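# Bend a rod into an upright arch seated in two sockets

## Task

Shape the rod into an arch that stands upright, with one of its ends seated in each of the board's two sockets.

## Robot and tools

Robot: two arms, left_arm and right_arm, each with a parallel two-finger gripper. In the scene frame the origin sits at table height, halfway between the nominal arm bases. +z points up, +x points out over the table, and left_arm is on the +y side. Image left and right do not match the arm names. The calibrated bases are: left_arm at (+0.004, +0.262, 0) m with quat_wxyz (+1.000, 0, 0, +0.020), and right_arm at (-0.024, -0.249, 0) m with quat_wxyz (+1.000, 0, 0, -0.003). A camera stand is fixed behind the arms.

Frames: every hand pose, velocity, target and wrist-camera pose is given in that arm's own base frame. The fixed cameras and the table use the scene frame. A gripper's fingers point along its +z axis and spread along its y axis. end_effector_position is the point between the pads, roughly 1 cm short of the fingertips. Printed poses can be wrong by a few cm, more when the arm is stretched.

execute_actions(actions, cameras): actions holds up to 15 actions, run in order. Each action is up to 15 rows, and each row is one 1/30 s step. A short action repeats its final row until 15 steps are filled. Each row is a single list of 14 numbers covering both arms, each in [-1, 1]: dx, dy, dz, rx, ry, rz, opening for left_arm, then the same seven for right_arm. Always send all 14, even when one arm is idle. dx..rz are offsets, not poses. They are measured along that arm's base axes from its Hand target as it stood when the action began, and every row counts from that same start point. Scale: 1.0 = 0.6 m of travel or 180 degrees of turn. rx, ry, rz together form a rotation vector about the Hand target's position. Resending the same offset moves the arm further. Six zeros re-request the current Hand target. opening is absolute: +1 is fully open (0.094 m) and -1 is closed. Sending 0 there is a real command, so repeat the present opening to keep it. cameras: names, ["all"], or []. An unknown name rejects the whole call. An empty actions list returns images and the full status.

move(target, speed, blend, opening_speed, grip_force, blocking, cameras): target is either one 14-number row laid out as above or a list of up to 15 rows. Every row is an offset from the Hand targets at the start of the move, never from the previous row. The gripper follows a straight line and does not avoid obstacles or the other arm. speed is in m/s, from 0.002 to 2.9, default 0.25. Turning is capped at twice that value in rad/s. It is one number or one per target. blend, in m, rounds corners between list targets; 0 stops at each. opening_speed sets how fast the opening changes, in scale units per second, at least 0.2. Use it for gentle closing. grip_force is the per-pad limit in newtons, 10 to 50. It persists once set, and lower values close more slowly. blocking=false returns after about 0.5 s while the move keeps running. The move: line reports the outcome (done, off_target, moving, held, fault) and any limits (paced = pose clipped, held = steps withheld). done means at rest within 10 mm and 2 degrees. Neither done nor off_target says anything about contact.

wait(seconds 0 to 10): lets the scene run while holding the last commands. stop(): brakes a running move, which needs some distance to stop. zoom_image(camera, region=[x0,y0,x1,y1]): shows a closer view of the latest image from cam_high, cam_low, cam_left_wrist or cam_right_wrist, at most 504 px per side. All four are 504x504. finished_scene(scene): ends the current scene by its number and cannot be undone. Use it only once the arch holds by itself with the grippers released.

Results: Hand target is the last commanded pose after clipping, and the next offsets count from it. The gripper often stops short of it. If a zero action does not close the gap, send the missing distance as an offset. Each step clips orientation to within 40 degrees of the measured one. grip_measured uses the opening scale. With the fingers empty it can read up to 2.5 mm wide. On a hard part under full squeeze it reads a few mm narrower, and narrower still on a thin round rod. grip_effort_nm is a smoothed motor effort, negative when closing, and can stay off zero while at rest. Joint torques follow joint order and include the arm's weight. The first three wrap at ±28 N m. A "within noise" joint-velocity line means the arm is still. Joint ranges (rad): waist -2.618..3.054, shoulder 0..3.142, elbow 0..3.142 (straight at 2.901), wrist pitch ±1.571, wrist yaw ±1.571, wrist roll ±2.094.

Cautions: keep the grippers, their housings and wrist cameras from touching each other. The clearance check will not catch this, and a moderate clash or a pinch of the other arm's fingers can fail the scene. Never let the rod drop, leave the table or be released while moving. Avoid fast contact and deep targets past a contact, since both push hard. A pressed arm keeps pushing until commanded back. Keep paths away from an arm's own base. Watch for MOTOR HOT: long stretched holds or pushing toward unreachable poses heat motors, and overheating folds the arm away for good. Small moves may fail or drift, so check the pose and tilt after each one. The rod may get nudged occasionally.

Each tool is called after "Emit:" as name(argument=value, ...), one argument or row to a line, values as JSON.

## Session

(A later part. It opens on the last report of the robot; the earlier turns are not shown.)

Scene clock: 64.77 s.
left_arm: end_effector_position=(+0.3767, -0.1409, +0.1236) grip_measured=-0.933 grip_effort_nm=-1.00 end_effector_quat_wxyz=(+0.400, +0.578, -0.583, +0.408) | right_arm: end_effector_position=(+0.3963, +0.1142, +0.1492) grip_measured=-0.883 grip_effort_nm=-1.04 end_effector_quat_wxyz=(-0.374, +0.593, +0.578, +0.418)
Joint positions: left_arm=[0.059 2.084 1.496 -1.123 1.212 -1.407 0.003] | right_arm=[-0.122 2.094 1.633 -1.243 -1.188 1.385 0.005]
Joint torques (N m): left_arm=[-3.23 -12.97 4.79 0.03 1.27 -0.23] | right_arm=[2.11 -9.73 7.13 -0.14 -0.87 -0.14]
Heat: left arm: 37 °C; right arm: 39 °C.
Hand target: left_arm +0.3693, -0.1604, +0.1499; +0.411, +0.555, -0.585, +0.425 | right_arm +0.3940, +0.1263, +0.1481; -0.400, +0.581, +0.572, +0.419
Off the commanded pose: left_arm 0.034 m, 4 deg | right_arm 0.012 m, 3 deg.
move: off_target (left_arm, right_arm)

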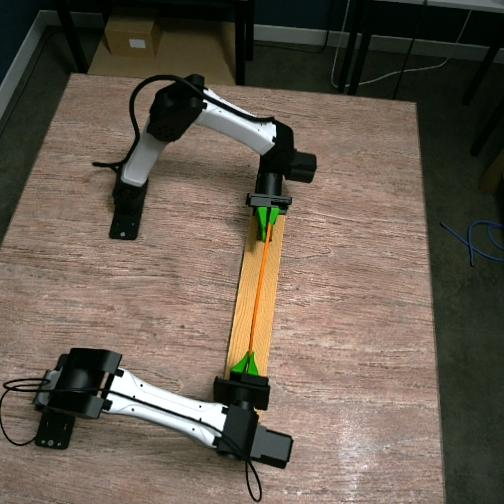

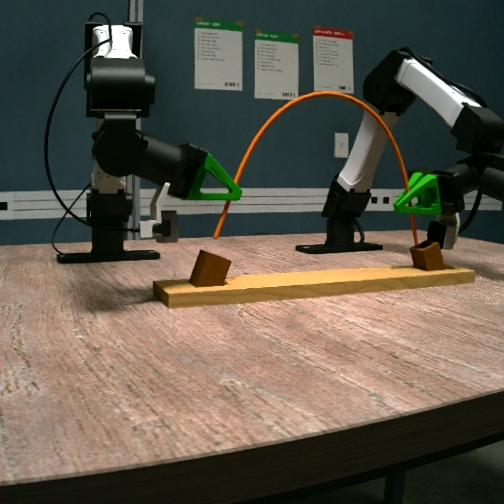

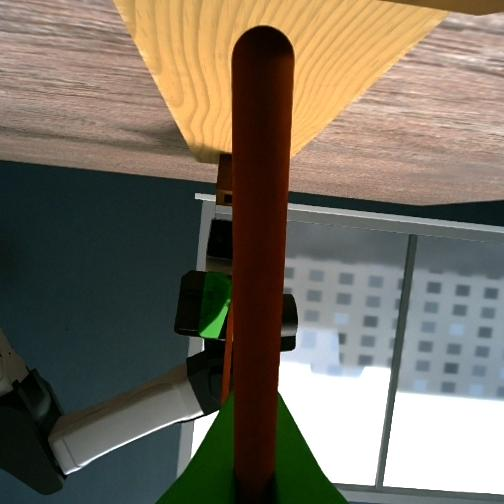

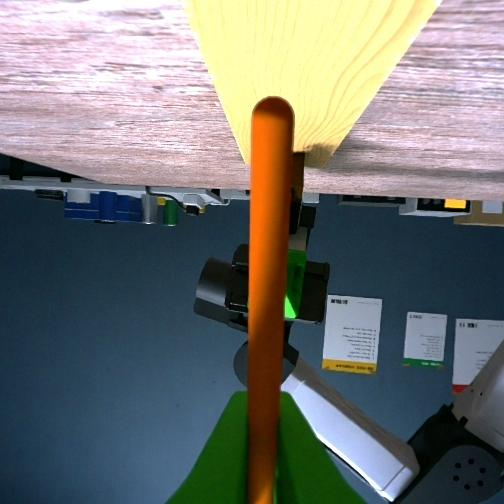

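Emit:
move(
  target=[0,0.022,0.025,0,0,0,-1,0,0.004,-0.012,0,0,0,-1],
  speed=0.05,
  cameras=["cam_high","cam_low","cam_left_wrist","cam_right_wrist"],
)

Emit:
zoom_image(
  camera="cam_low",
  region=[380, 200, 480, 290],
)

Emit:
zoom_image(
  camera="cam_low",
  region=[170, 200, 270, 290],
)

Emit:
zoom_image(
  camera="cam_high",
  region=[235, 195, 300, 260],
)

Scene clock: 74.70 s.
left_arm: end_effector_position=(+0.3712, -0.1368, +0.1356) grip_measured=-0.933 grip_effort_nm=-1.01 end_effector_quat_wxyz=(+0.409, +0.578, -0.581, +0.402) | right_arm: end_effector_position=(+0.3968, +0.1141, +0.1463) grip_measured=-0.883 grip_effort_nm=-1.04 end_effector_quat_wxyz=(-0.376, +0.594, +0.576, +0.417)
Joint positions: left_arm=[0.071 2.084 1.538 -1.246 1.212 -1.341 0.003] | right_arm=[-0.122 2.102 1.633 -1.241 -1.188 1.385 0.005]
Joint torques (N m): left_arm=[-1.33 -12.4 7.17 -0.35 1.19 0.05] | right_arm=[2.59 -10 5.26 0.16 -0.88 -0.06]
Heat: left arm: 41 °C; right arm: 40 °C.
Hand target: left_arm +0.3693, -0.1472, +0.1649; +0.412, +0.555, -0.585, +0.425 | right_arm +0.3939, +0.1287, +0.1410; -0.400, +0.581, +0.572, +0.419
Off the commanded pose: left_arm 0.031 m, 4 deg | right_arm 0.016 m, 3 deg.
move: off_target (left_arm, right_arm)

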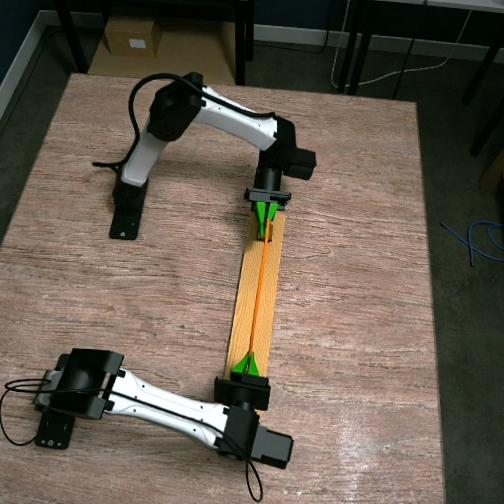

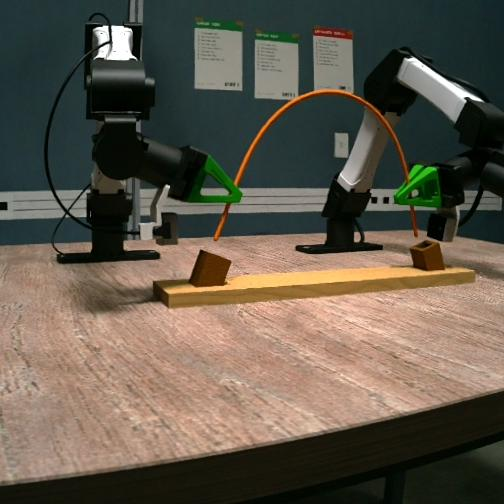

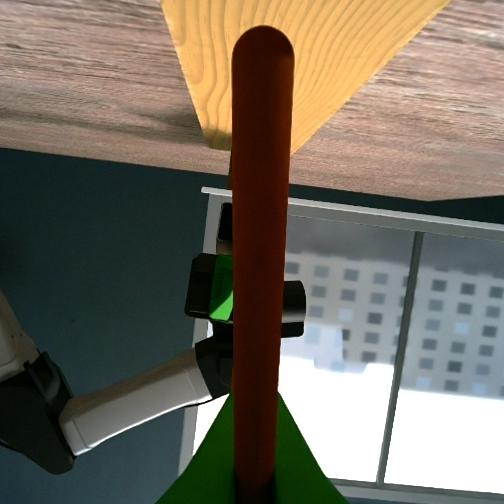

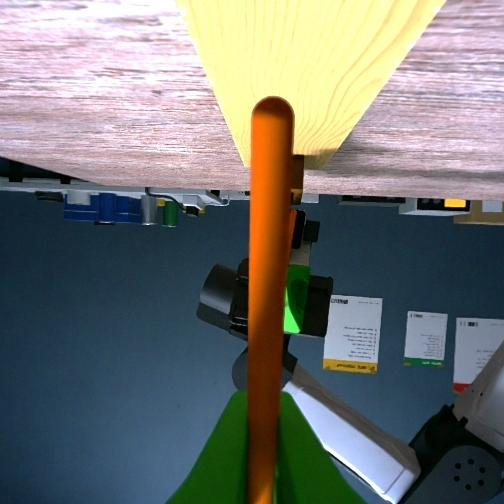

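Scaled by 5.040 from the camera's 504x504 image, which has a finer 720x720 frame.

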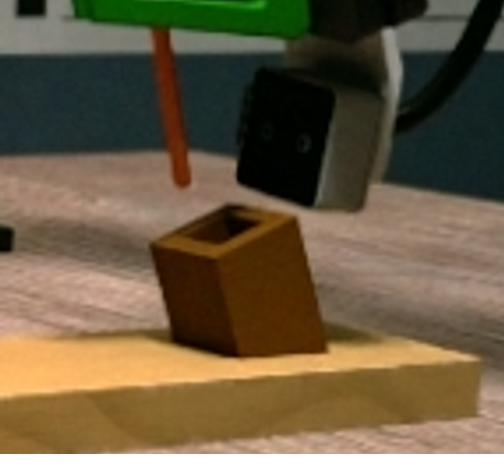

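Scaled by 5.040 from the camera's 504x504 image, which has a finer 720x720 frame.

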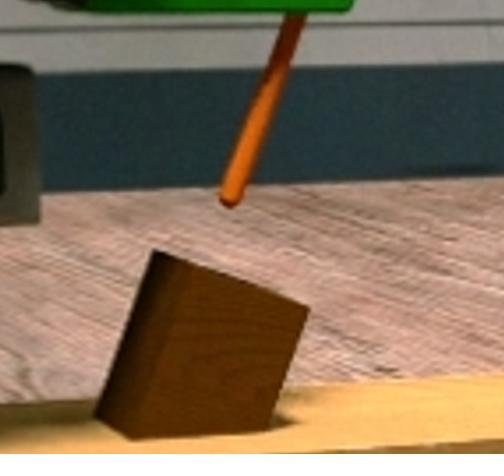

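Scaled by 7.754 from the camera's 504x504 image, which has a finer 720x720 frame.

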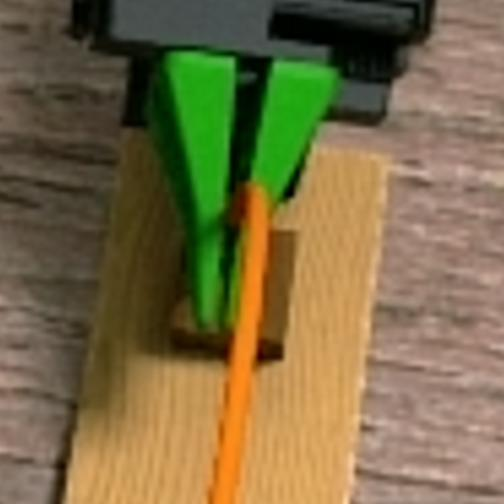

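Emit:
move(
  target=[0,0.022,0,0,0,0,-1,0,0,-0.03,0,0,0,-1],
  speed=0.04,
  cameras=["cam_high","cam_low"],
)

Emit:
zoom_image(
  camera="cam_low",
  region=[380, 200, 480, 290],
)

Emit:
zoom_image(
  camera="cam_low",
  region=[170, 200, 270, 290],
)

Emit:
zoom_image(
  camera="cam_high",
  region=[235, 195, 300, 260],
)

Scene clock: 82.53 s.
left_arm: end_effector_position=(+0.3689, -0.1255, +0.1455) grip_measured=-0.933 grip_effort_nm=-1.01 end_effector_quat_wxyz=(+0.400, +0.571, -0.591, +0.406) | right_arm: end_effector_position=(+0.3977, +0.1140, +0.1286) grip_measured=-0.883 grip_effort_nm=-1.04 end_effector_quat_wxyz=(-0.376, +0.594, +0.576, +0.417)
Joint positions: left_arm=[0.101 2.084 1.579 -1.351 1.197 -1.24 0.003] | right_arm=[-0.122 2.123 1.593 -1.18 -1.188 1.385 0.005]
Joint torques (N m): left_arm=[-0.87 -9.88 7.12 -0.48 1.25 0.08] | right_arm=[2.59 -10.14 4.98 0.17 -0.88 -0.07]
Heat: left arm: 43 °C; right arm: 40 °C.
Hand target: left_arm +0.3693, -0.1340, +0.1649; +0.411, +0.555, -0.584, +0.425 | right_arm +0.3939, +0.1287, +0.1229; -0.400, +0.581, +0.572, +0.419
Off the commanded pose: left_arm 0.021 m, 3 deg | right_arm 0.016 m, 3 deg.
move: off_target (left_arm, right_arm)
Images, in order (width x height): cam_high 504x504, cam_low 504x504.

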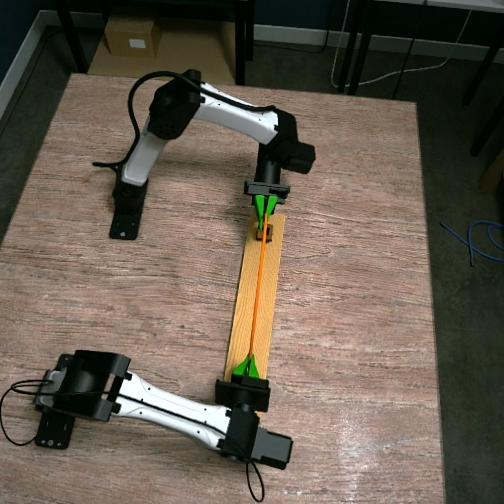

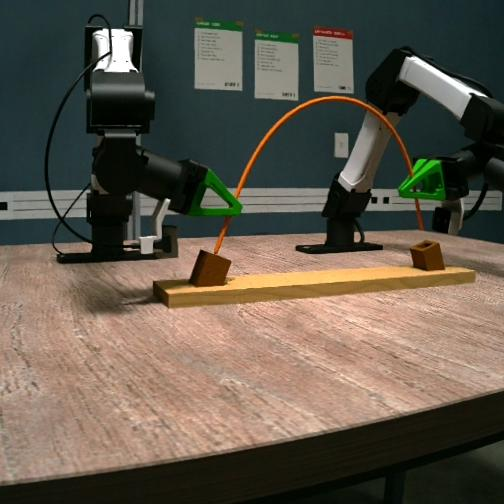

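Scaled by 5.040 from the camera's 504x504 image, which has a finer 720x720 frame.

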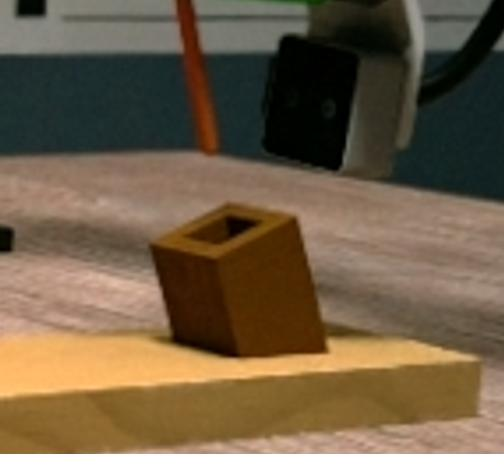

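Scaled by 5.040 from the camera's 504x504 image, which has a finer 720x720 frame.

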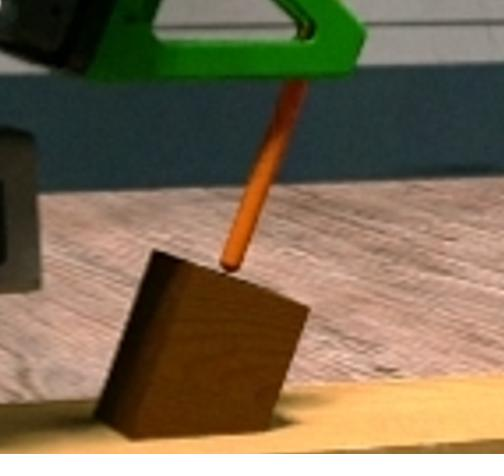

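Scaled by 7.754 from the camera's 504x504 image, which has a finer 720x720 frame.

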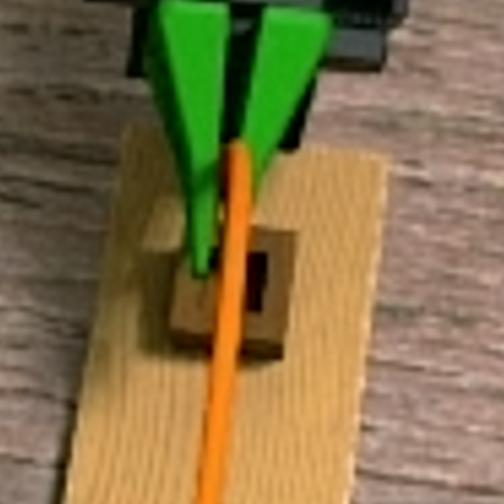

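Emit:
move(
  target=[0,0.006,-0.06,0,0,0,-1,0,0,-0.012,0,0,0,-1],
  speed=0.04,
  cameras=["cam_high","cam_low"],
)

Emit:
zoom_image(
  camera="cam_low",
  region=[380, 200, 480, 290],
)

Emit:
zoom_image(
  camera="cam_low",
  region=[170, 200, 270, 290],
)

Emit:
zoom_image(
  camera="cam_high",
  region=[235, 195, 300, 260],
)

Scene clock: 89.40 s.
left_arm: end_effector_position=(+0.3700, -0.1225, +0.1238) grip_measured=-0.933 grip_effort_nm=-1.01 end_effector_quat_wxyz=(+0.394, +0.565, -0.597, +0.411) | right_arm: end_effector_position=(+0.3973, +0.1141, +0.1223) grip_measured=-0.883 grip_effort_nm=-1.04 end_effector_quat_wxyz=(-0.377, +0.594, +0.576, +0.416)
Joint positions: left_arm=[0.109 2.115 1.536 -1.288 1.195 -1.206 0.003] | right_arm=[-0.122 2.131 1.579 -1.161 -1.188 1.385 0.005]
Joint torques (N m): left_arm=[-0.73 -8.12 4.68 -0.25 1.23 0.1] | right_arm=[2.59 -9.96 4.83 0.22 -0.88 -0.08]
Heat: left arm: 43 °C; right arm: 40 °C.
Hand target: left_arm +0.3692, -0.1304, +0.1289; +0.412, +0.555, -0.584, +0.425 | right_arm +0.3939, +0.1287, +0.1157; -0.400, +0.581, +0.572, +0.419
Off the commanded pose: left_arm 0.009 m, 3 deg | right_arm 0.016 m, 3 deg.
move: off_target (left_arm, right_arm)
Images, in order (width x height): cam_high 504x504, cam_low 504x504.

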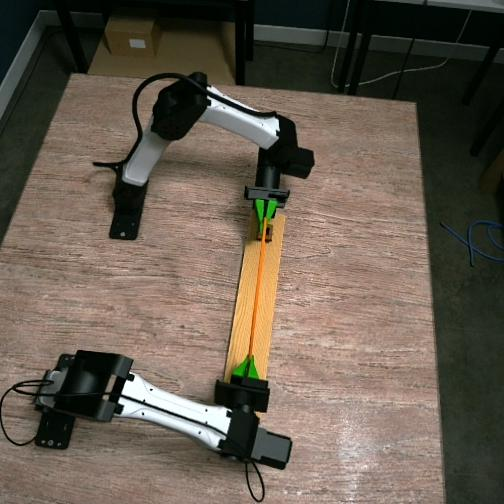

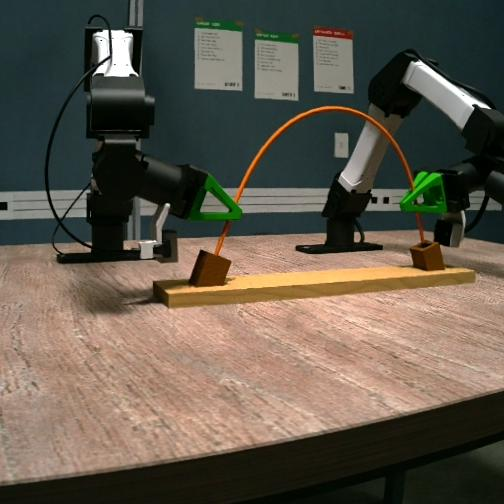

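Scaled by 5.040 from the camera's 504x504 image, which has a finer 720x720 frame.

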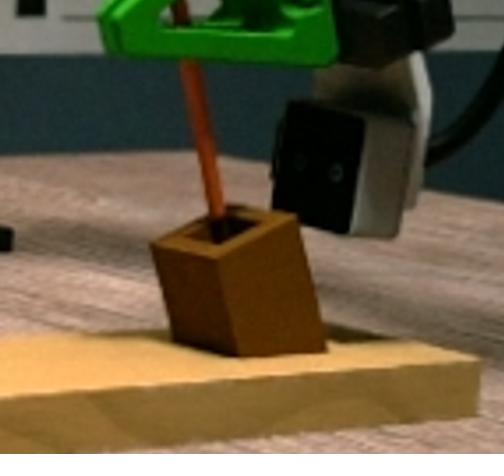

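Scaled by 5.040 from the camera's 504x504 image, which has a finer 720x720 frame.

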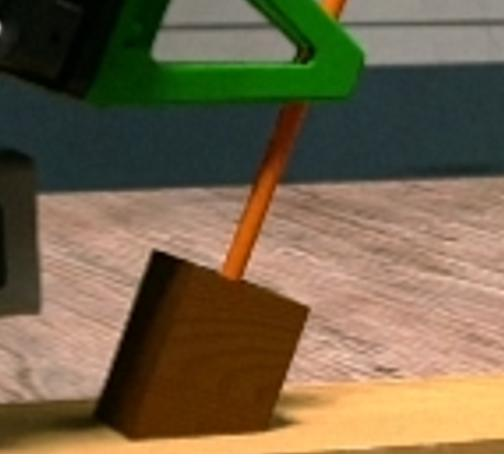

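Scaled by 7.754 from the camera's 504x504 image, which has a finer 720x720 frame.

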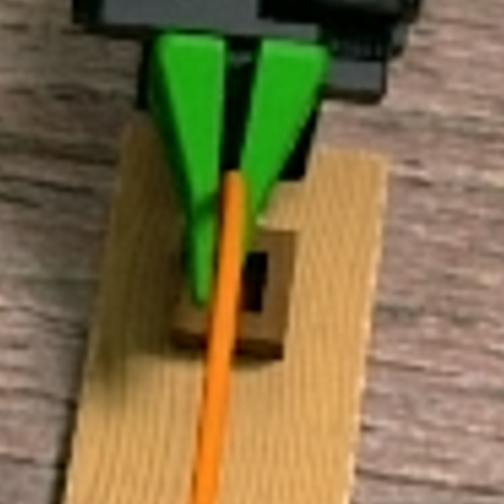

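Emit:
move(
  target=[0,0,-0.03,0,0,0,-1,0,0,-0.03,0,0,0,-1],
  speed=0.03,
  cameras=["cam_high","cam_low"],
)

Emit:
zoom_image(
  camera="cam_low",
  region=[380, 200, 480, 290],
)

Emit:
zoom_image(
  camera="cam_low",
  region=[170, 200, 270, 290],
)

Scene clock: 91.87 s.
left_arm: end_effector_position=(+0.3710, -0.1224, +0.1064) grip_measured=-0.933 grip_effort_nm=-1.01 end_effector_quat_wxyz=(+0.391, +0.563, -0.599, +0.413) | right_arm: end_effector_position=(+0.3975, +0.1140, +0.1039) grip_measured=-0.883 grip_effort_nm=-1.04 end_effector_quat_wxyz=(-0.378, +0.595, +0.575, +0.415)
Joint positions: left_arm=[0.109 2.14 1.503 -1.224 1.195 -1.202 0.003] | right_arm=[-0.122 2.157 1.544 -1.104 -1.188 1.383 0.005]
Joint torques (N m): left_arm=[-0.72 -8.09 4.34 -0.27 1.23 0.04] | right_arm=[2.59 -10.13 4.82 0.23 -0.88 -0.06]
Heat: left arm: 43 °C; right arm: 40 °C.
Hand target: left_arm +0.3693, -0.1304, +0.1108; +0.412, +0.555, -0.584, +0.425 | right_arm +0.3939, +0.1287, +0.0978; -0.400, +0.581, +0.572, +0.419
Off the commanded pose: left_arm 0.009 m, 3 deg | right_arm 0.016 m, 3 deg.
move: off_target (left_arm, right_arm)
Images, in order (width x height): cam_high 504x504, cam_low 504x504.

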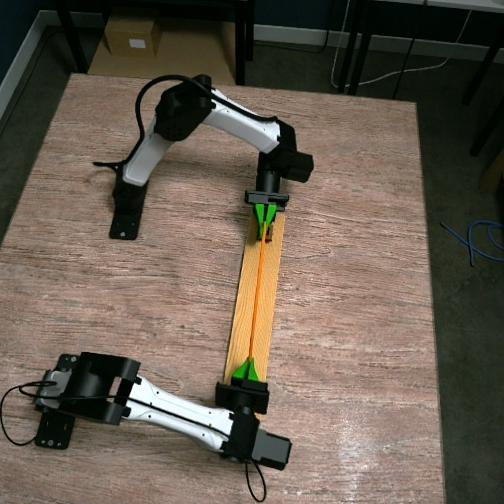

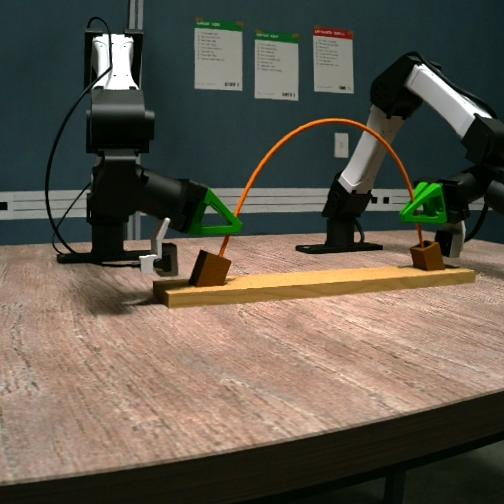

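Scaled by 5.040 from the camera's 504x504 image, which has a finer 720x720 frame.

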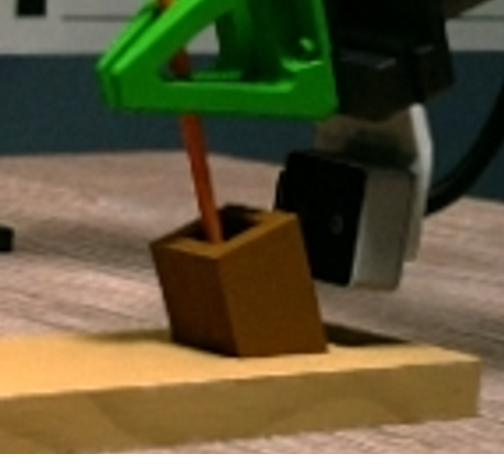

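Scaled by 5.040 from the camera's 504x504 image, which has a finer 720x720 frame.

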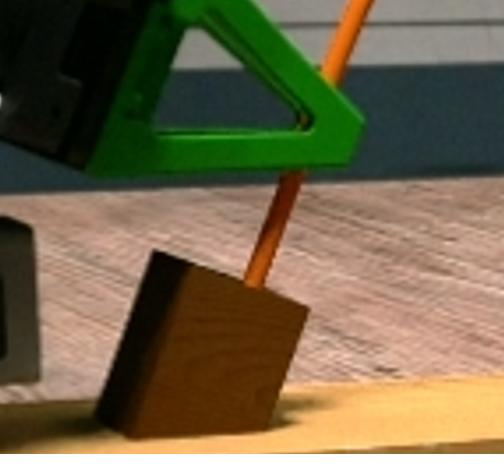

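Emit:
move(
  target=[0,0,-0.014,0,0,0,-1,0,0,-0.015,0,0,0,-1],
  speed=0.03,
  cameras=["cam_high","cam_low"],
)

Emit:
zoom_image(
  camera="cam_low",
  region=[380, 200, 480, 290],
)

Emit:
zoom_image(
  camera="cam_low",
  region=[150, 200, 250, 300],
)

Scene clock: 94.37 s.
left_arm: end_effector_position=(+0.3710, -0.1224, +0.0983) grip_measured=-0.933 grip_effort_nm=-1.01 end_effector_quat_wxyz=(+0.391, +0.563, -0.599, +0.413) | right_arm: end_effector_position=(+0.3977, +0.1140, +0.0952) grip_measured=-0.883 grip_effort_nm=-1.04 end_effector_quat_wxyz=(-0.378, +0.595, +0.575, +0.415)
Joint positions: left_arm=[0.109 2.152 1.488 -1.196 1.195 -1.202 0.003] | right_arm=[-0.122 2.171 1.529 -1.075 -1.188 1.383 0.005]
Joint torques (N m): left_arm=[-0.7 -8.1 4.31 -0.26 1.23 0.05] | right_arm=[2.59 -10.11 4.79 0.24 -0.88 -0.06]
Heat: left arm: 42 °C; right arm: 40 °C.
Hand target: left_arm +0.3693, -0.1304, +0.1025; +0.411, +0.555, -0.585, +0.425 | right_arm +0.3939, +0.1287, +0.0889; -0.400, +0.581, +0.572, +0.419
Off the commanded pose: left_arm 0.009 m, 3 deg | right_arm 0.016 m, 3 deg.
move: off_target (left_arm, right_arm)
Images, in order (width x height): cam_high 504x504, cam_low 504x504.

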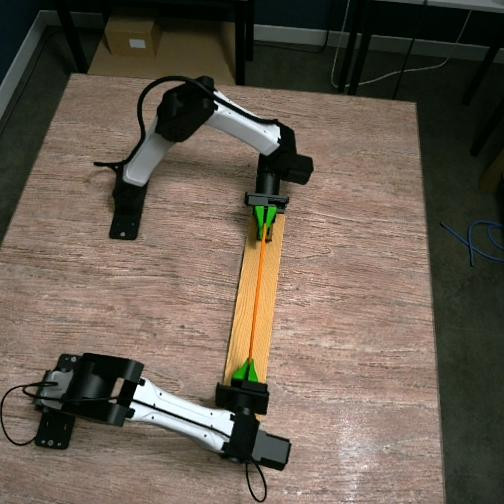

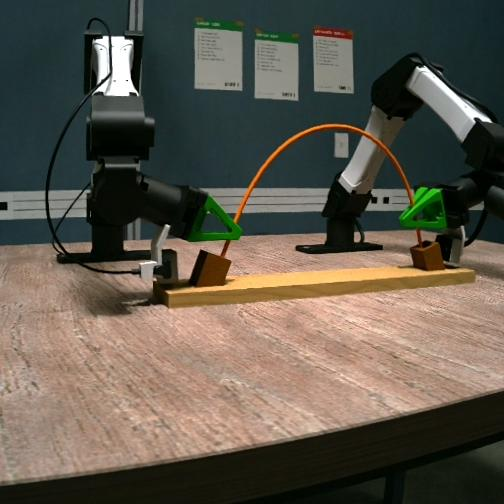

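Scaled by 5.040 from the camera's 504x504 image, which has a finer 720x720 frame.

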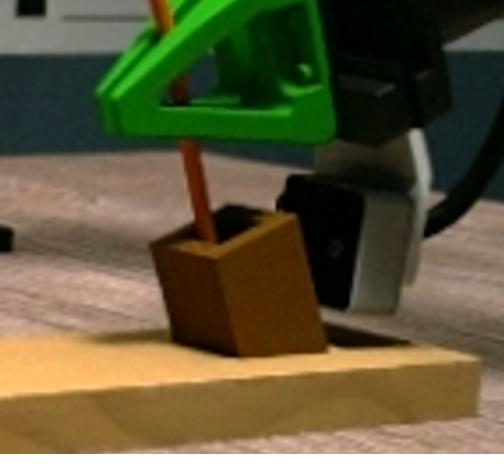

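Scaled by 5.040 from the camera's 504x504 image, which has a finer 720x720 frame.

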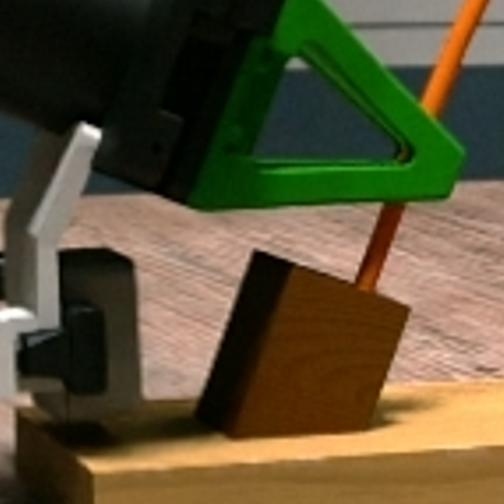

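Emit:
move(
  target=[0.002,0.035,-0.008,0.02,0,0,-1,0.006,-0.04,0.014,-0.02,0,0,-1],
  speed=0.05,
  cameras=["cam_low"],
)

Emit:
move(
  target=[0,0,0,0,0,0,-0.5,0,0,0,0,0,0,-1],
  opening_speed=0.3,
  speed=0.03,
  cameras=["cam_low","cam_left_wrist"],
)

Emit:
zoom_image(
  camera="cam_low",
  region=[150, 160, 490, 320],
)

Scene clock: 96.97 s.
left_arm: end_effector_position=(+0.3703, -0.1101, +0.0942) grip_measured=-0.933 grip_effort_nm=-1.01 end_effector_quat_wxyz=(+0.380, +0.565, -0.609, +0.407) | right_arm: end_effector_position=(+0.3953, +0.1044, +0.0987) grip_measured=-0.883 grip_effort_nm=-1.04 end_effector_quat_wxyz=(-0.372, +0.594, +0.589, +0.403)
Joint positions: left_arm=[0.136 2.165 1.508 -1.243 1.158 -1.143 0.003] | right_arm=[-0.141 2.186 1.586 -1.191 -1.15 1.295 0.005]
Joint torques (N m): left_arm=[0.85 -7.91 6.42 -0.61 0.84 0.03] | right_arm=[0.2 -10.33 8.49 -0.29 -0.56 -0.03]
Heat: left arm: 42 °C; right arm: 40 °C.
Hand target: left_arm +0.3705, -0.1094, +0.0977; +0.394, +0.568, -0.598, +0.407 | right_arm +0.3975, +0.1049, +0.0972; -0.381, +0.593, +0.585, +0.401
Off the commanded pose: left_arm 0.004 m, 2 deg | right_arm 0.003 m, 1 deg.
move: done
Images, in order (width x height): cam_low 504x504.

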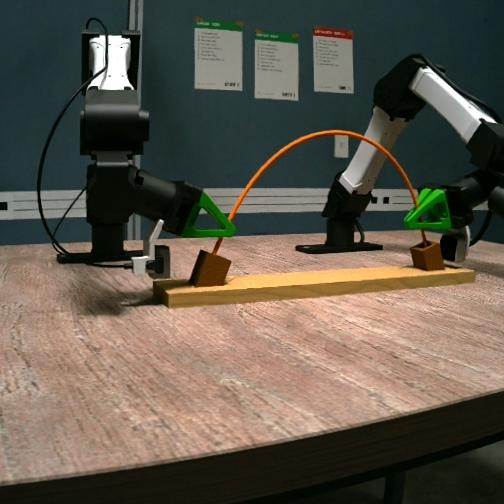

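Scene clock: 98.83 s.
left_arm: end_effector_position=(+0.3668, -0.1105, +0.0939) grip_measured=-0.502 grip_effort_nm=0.12 end_effector_quat_wxyz=(+0.390, +0.570, -0.604, +0.399) | right_arm: end_effector_position=(+0.3947, +0.1045, +0.0988) grip_measured=-0.883 grip_effort_nm=-1.04 end_effector_quat_wxyz=(-0.373, +0.594, +0.589, +0.402)
Joint positions: left_arm=[0.136 2.168 1.508 -1.268 1.156 -1.142 0.023] | right_arm=[-0.141 2.186 1.587 -1.196 -1.15 1.293 0.005]
Joint torques (N m): left_arm=[0.9 -8.01 6.57 -0.45 0.84 0.08] | right_arm=[0.2 -10.29 8.49 -0.24 -0.56 -0.06]
Heat: left arm: 42 °C; right arm: 40 °C.
Hand target: left_arm +0.3705, -0.1094, +0.0977; +0.394, +0.568, -0.597, +0.407 | right_arm +0.3974, +0.1049, +0.0972; -0.382, +0.593, +0.585, +0.401
Off the commanded pose: left_arm 0.005 m, 1 deg | right_arm 0.003 m, 1 deg.
move: done
Images, in order (width x height): cam_low 504x504, cam_left_wrist 504x504.

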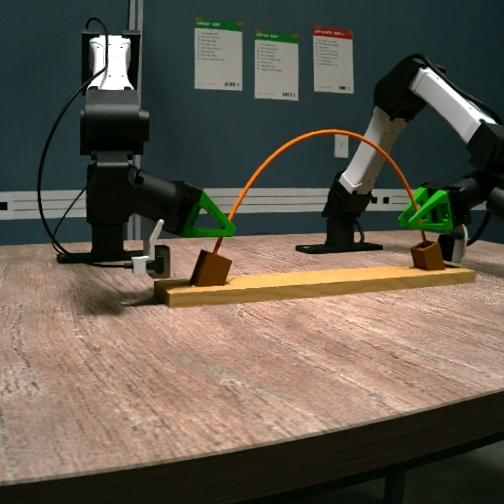

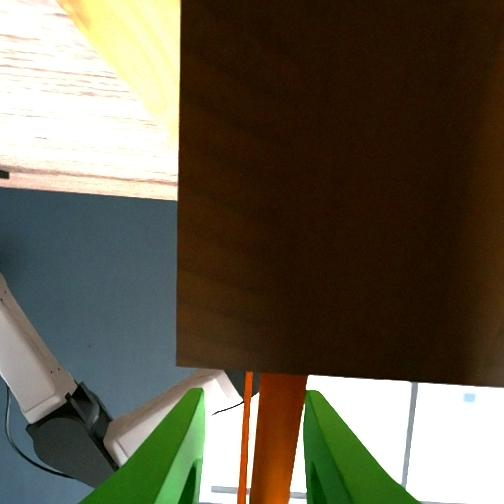

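Scaled by 1.482 from the camera's 504x504 image, which has a finer 720x720 frame.

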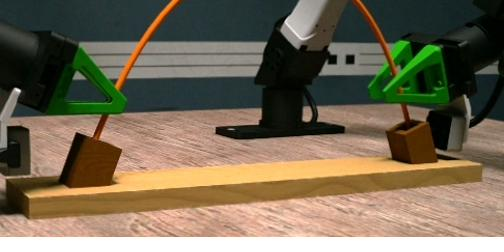

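Emit:
move(
  target=[0.008,0,0,0,0,0,-0.3,0,0,0,0,0,0,-0.4],
  opening_speed=0.3,
  speed=0.03,
  cameras=["cam_low","cam_left_wrist","cam_right_wrist"],
)

Scene clock: 101.97 s.
left_arm: end_effector_position=(+0.3713, -0.1099, +0.0935) grip_measured=-0.302 grip_effort_nm=0.12 end_effector_quat_wxyz=(+0.389, +0.569, -0.604, +0.400) | right_arm: end_effector_position=(+0.3935, +0.1049, +0.0996) grip_measured=-0.402 grip_effort_nm=0.12 end_effector_quat_wxyz=(-0.377, +0.595, +0.586, +0.400)
Joint positions: left_arm=[0.136 2.184 1.532 -1.275 1.156 -1.142 0.033] | right_arm=[-0.141 2.186 1.587 -1.206 -1.152 1.292 0.028]
Joint torques (N m): left_arm=[0.73 -8.14 6.8 -0.46 0.86 0.03] | right_arm=[0.2 -10.19 8.55 -0.18 -0.53 -0.06]
Heat: left arm: 41 °C; right arm: 40 °C.
Hand target: left_arm +0.3753, -0.1094, +0.0977; +0.394, +0.568, -0.597, +0.407 | right_arm +0.3974, +0.1049, +0.0971; -0.381, +0.593, +0.585, +0.401
Off the commanded pose: left_arm 0.006 m, 1 deg | right_arm 0.005 m, 1 deg.
move: done
Images, in order (width x height): cam_low 504x504, cam_left_wrist 504x504, cam_right_wrist 504x504.

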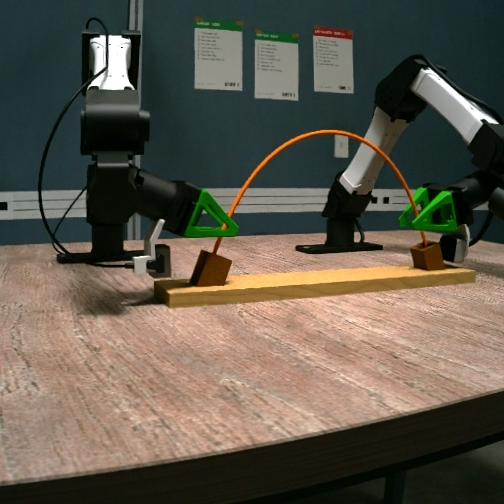

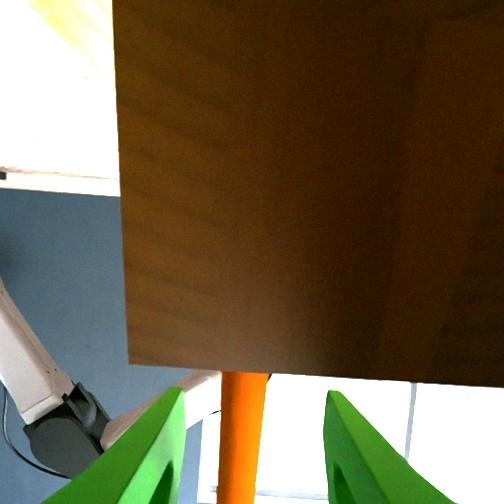

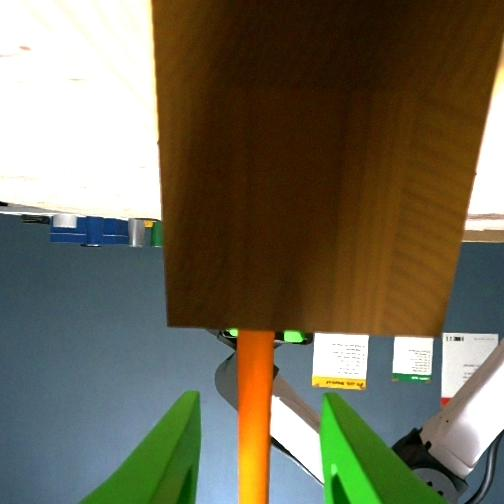

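Emit:
move(
  target=[
    [-0.003,0,0,0,0,0,0.1,0,0,0,0,0,0,0.1],
    [-0.003,0.22,0.08,0,0,0,0.1,0,-0.22,0.08,0,0,0,0.1],
  ],
  speed=0.12,
  cameras=["cam_low","cam_high"],
)

Emit:
zoom_image(
  camera="cam_low",
  region=[170, 100, 490, 320],
)

Scene clock: 105.70 s.
left_arm: end_effector_position=(+0.3767, +0.0236, +0.1240) grip_measured=+0.098 grip_effort_nm=0.11 end_effector_quat_wxyz=(+0.298, +0.634, -0.568, +0.433) | right_arm: end_effector_position=(+0.3966, -0.0254, +0.1235) grip_measured=+0.098 grip_effort_nm=0.12 end_effector_quat_wxyz=(-0.322, +0.651, +0.543, +0.422)
Joint positions: left_arm=[0.475 2.171 1.682 -1.519 1.053 -0.949 0.052] | right_arm=[-0.457 2.261 1.819 -1.573 -1.065 1.029 0.052]
Joint torques (N m): left_arm=[0.39 -12.83 6.71 -0.84 0.59 -0.09] | right_arm=[0.2 -18.37 8.31 -0.51 -0.37 0.02]
Heat: left arm: 42 °C; right arm: 42 °C.
Hand target: left_arm +0.3734, +0.0227, +0.1456; +0.394, +0.568, -0.597, +0.407 | right_arm +0.3975, -0.0272, +0.1451; -0.381, +0.593, +0.585, +0.401
Off the commanded pose: left_arm 0.022 m, 14 deg | right_arm 0.022 m, 11 deg.
joint sent to its limit (left arm) — joint 4 (wrist pitch), lower limit. The joint targets are off in orientation, not in position.
joint sent to its limit (right arm) — joint 4 (wrist pitch), lower limit. The joint targets are off in orientation, not in position.
move: off_target (left_arm, right_arm)
Images, in order (width x height): cam_high 504x504, cam_low 504x504.

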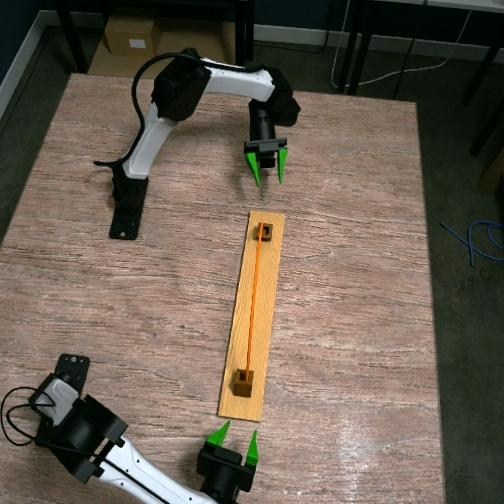

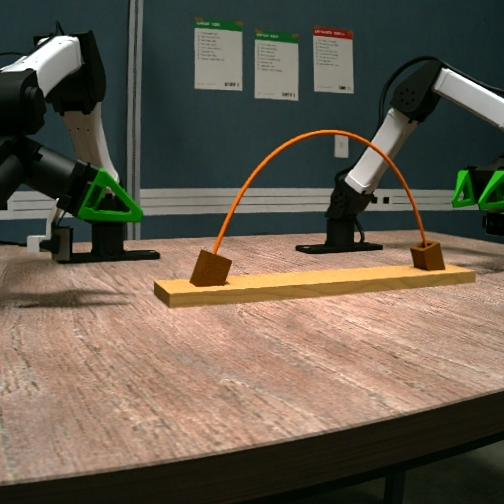

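Scaled by 1.575 from the camera's 504x504 image, which has a finer 720x720 frame.

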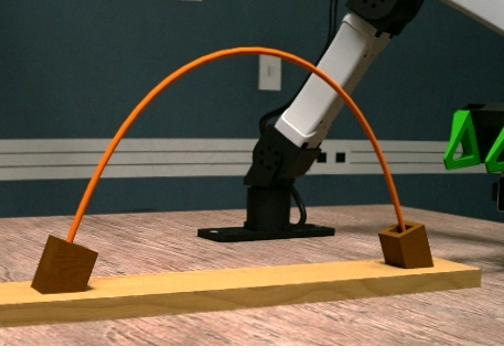

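Emit:
finished_scene(
  scene=3,
)

The scene is finished: the task was done.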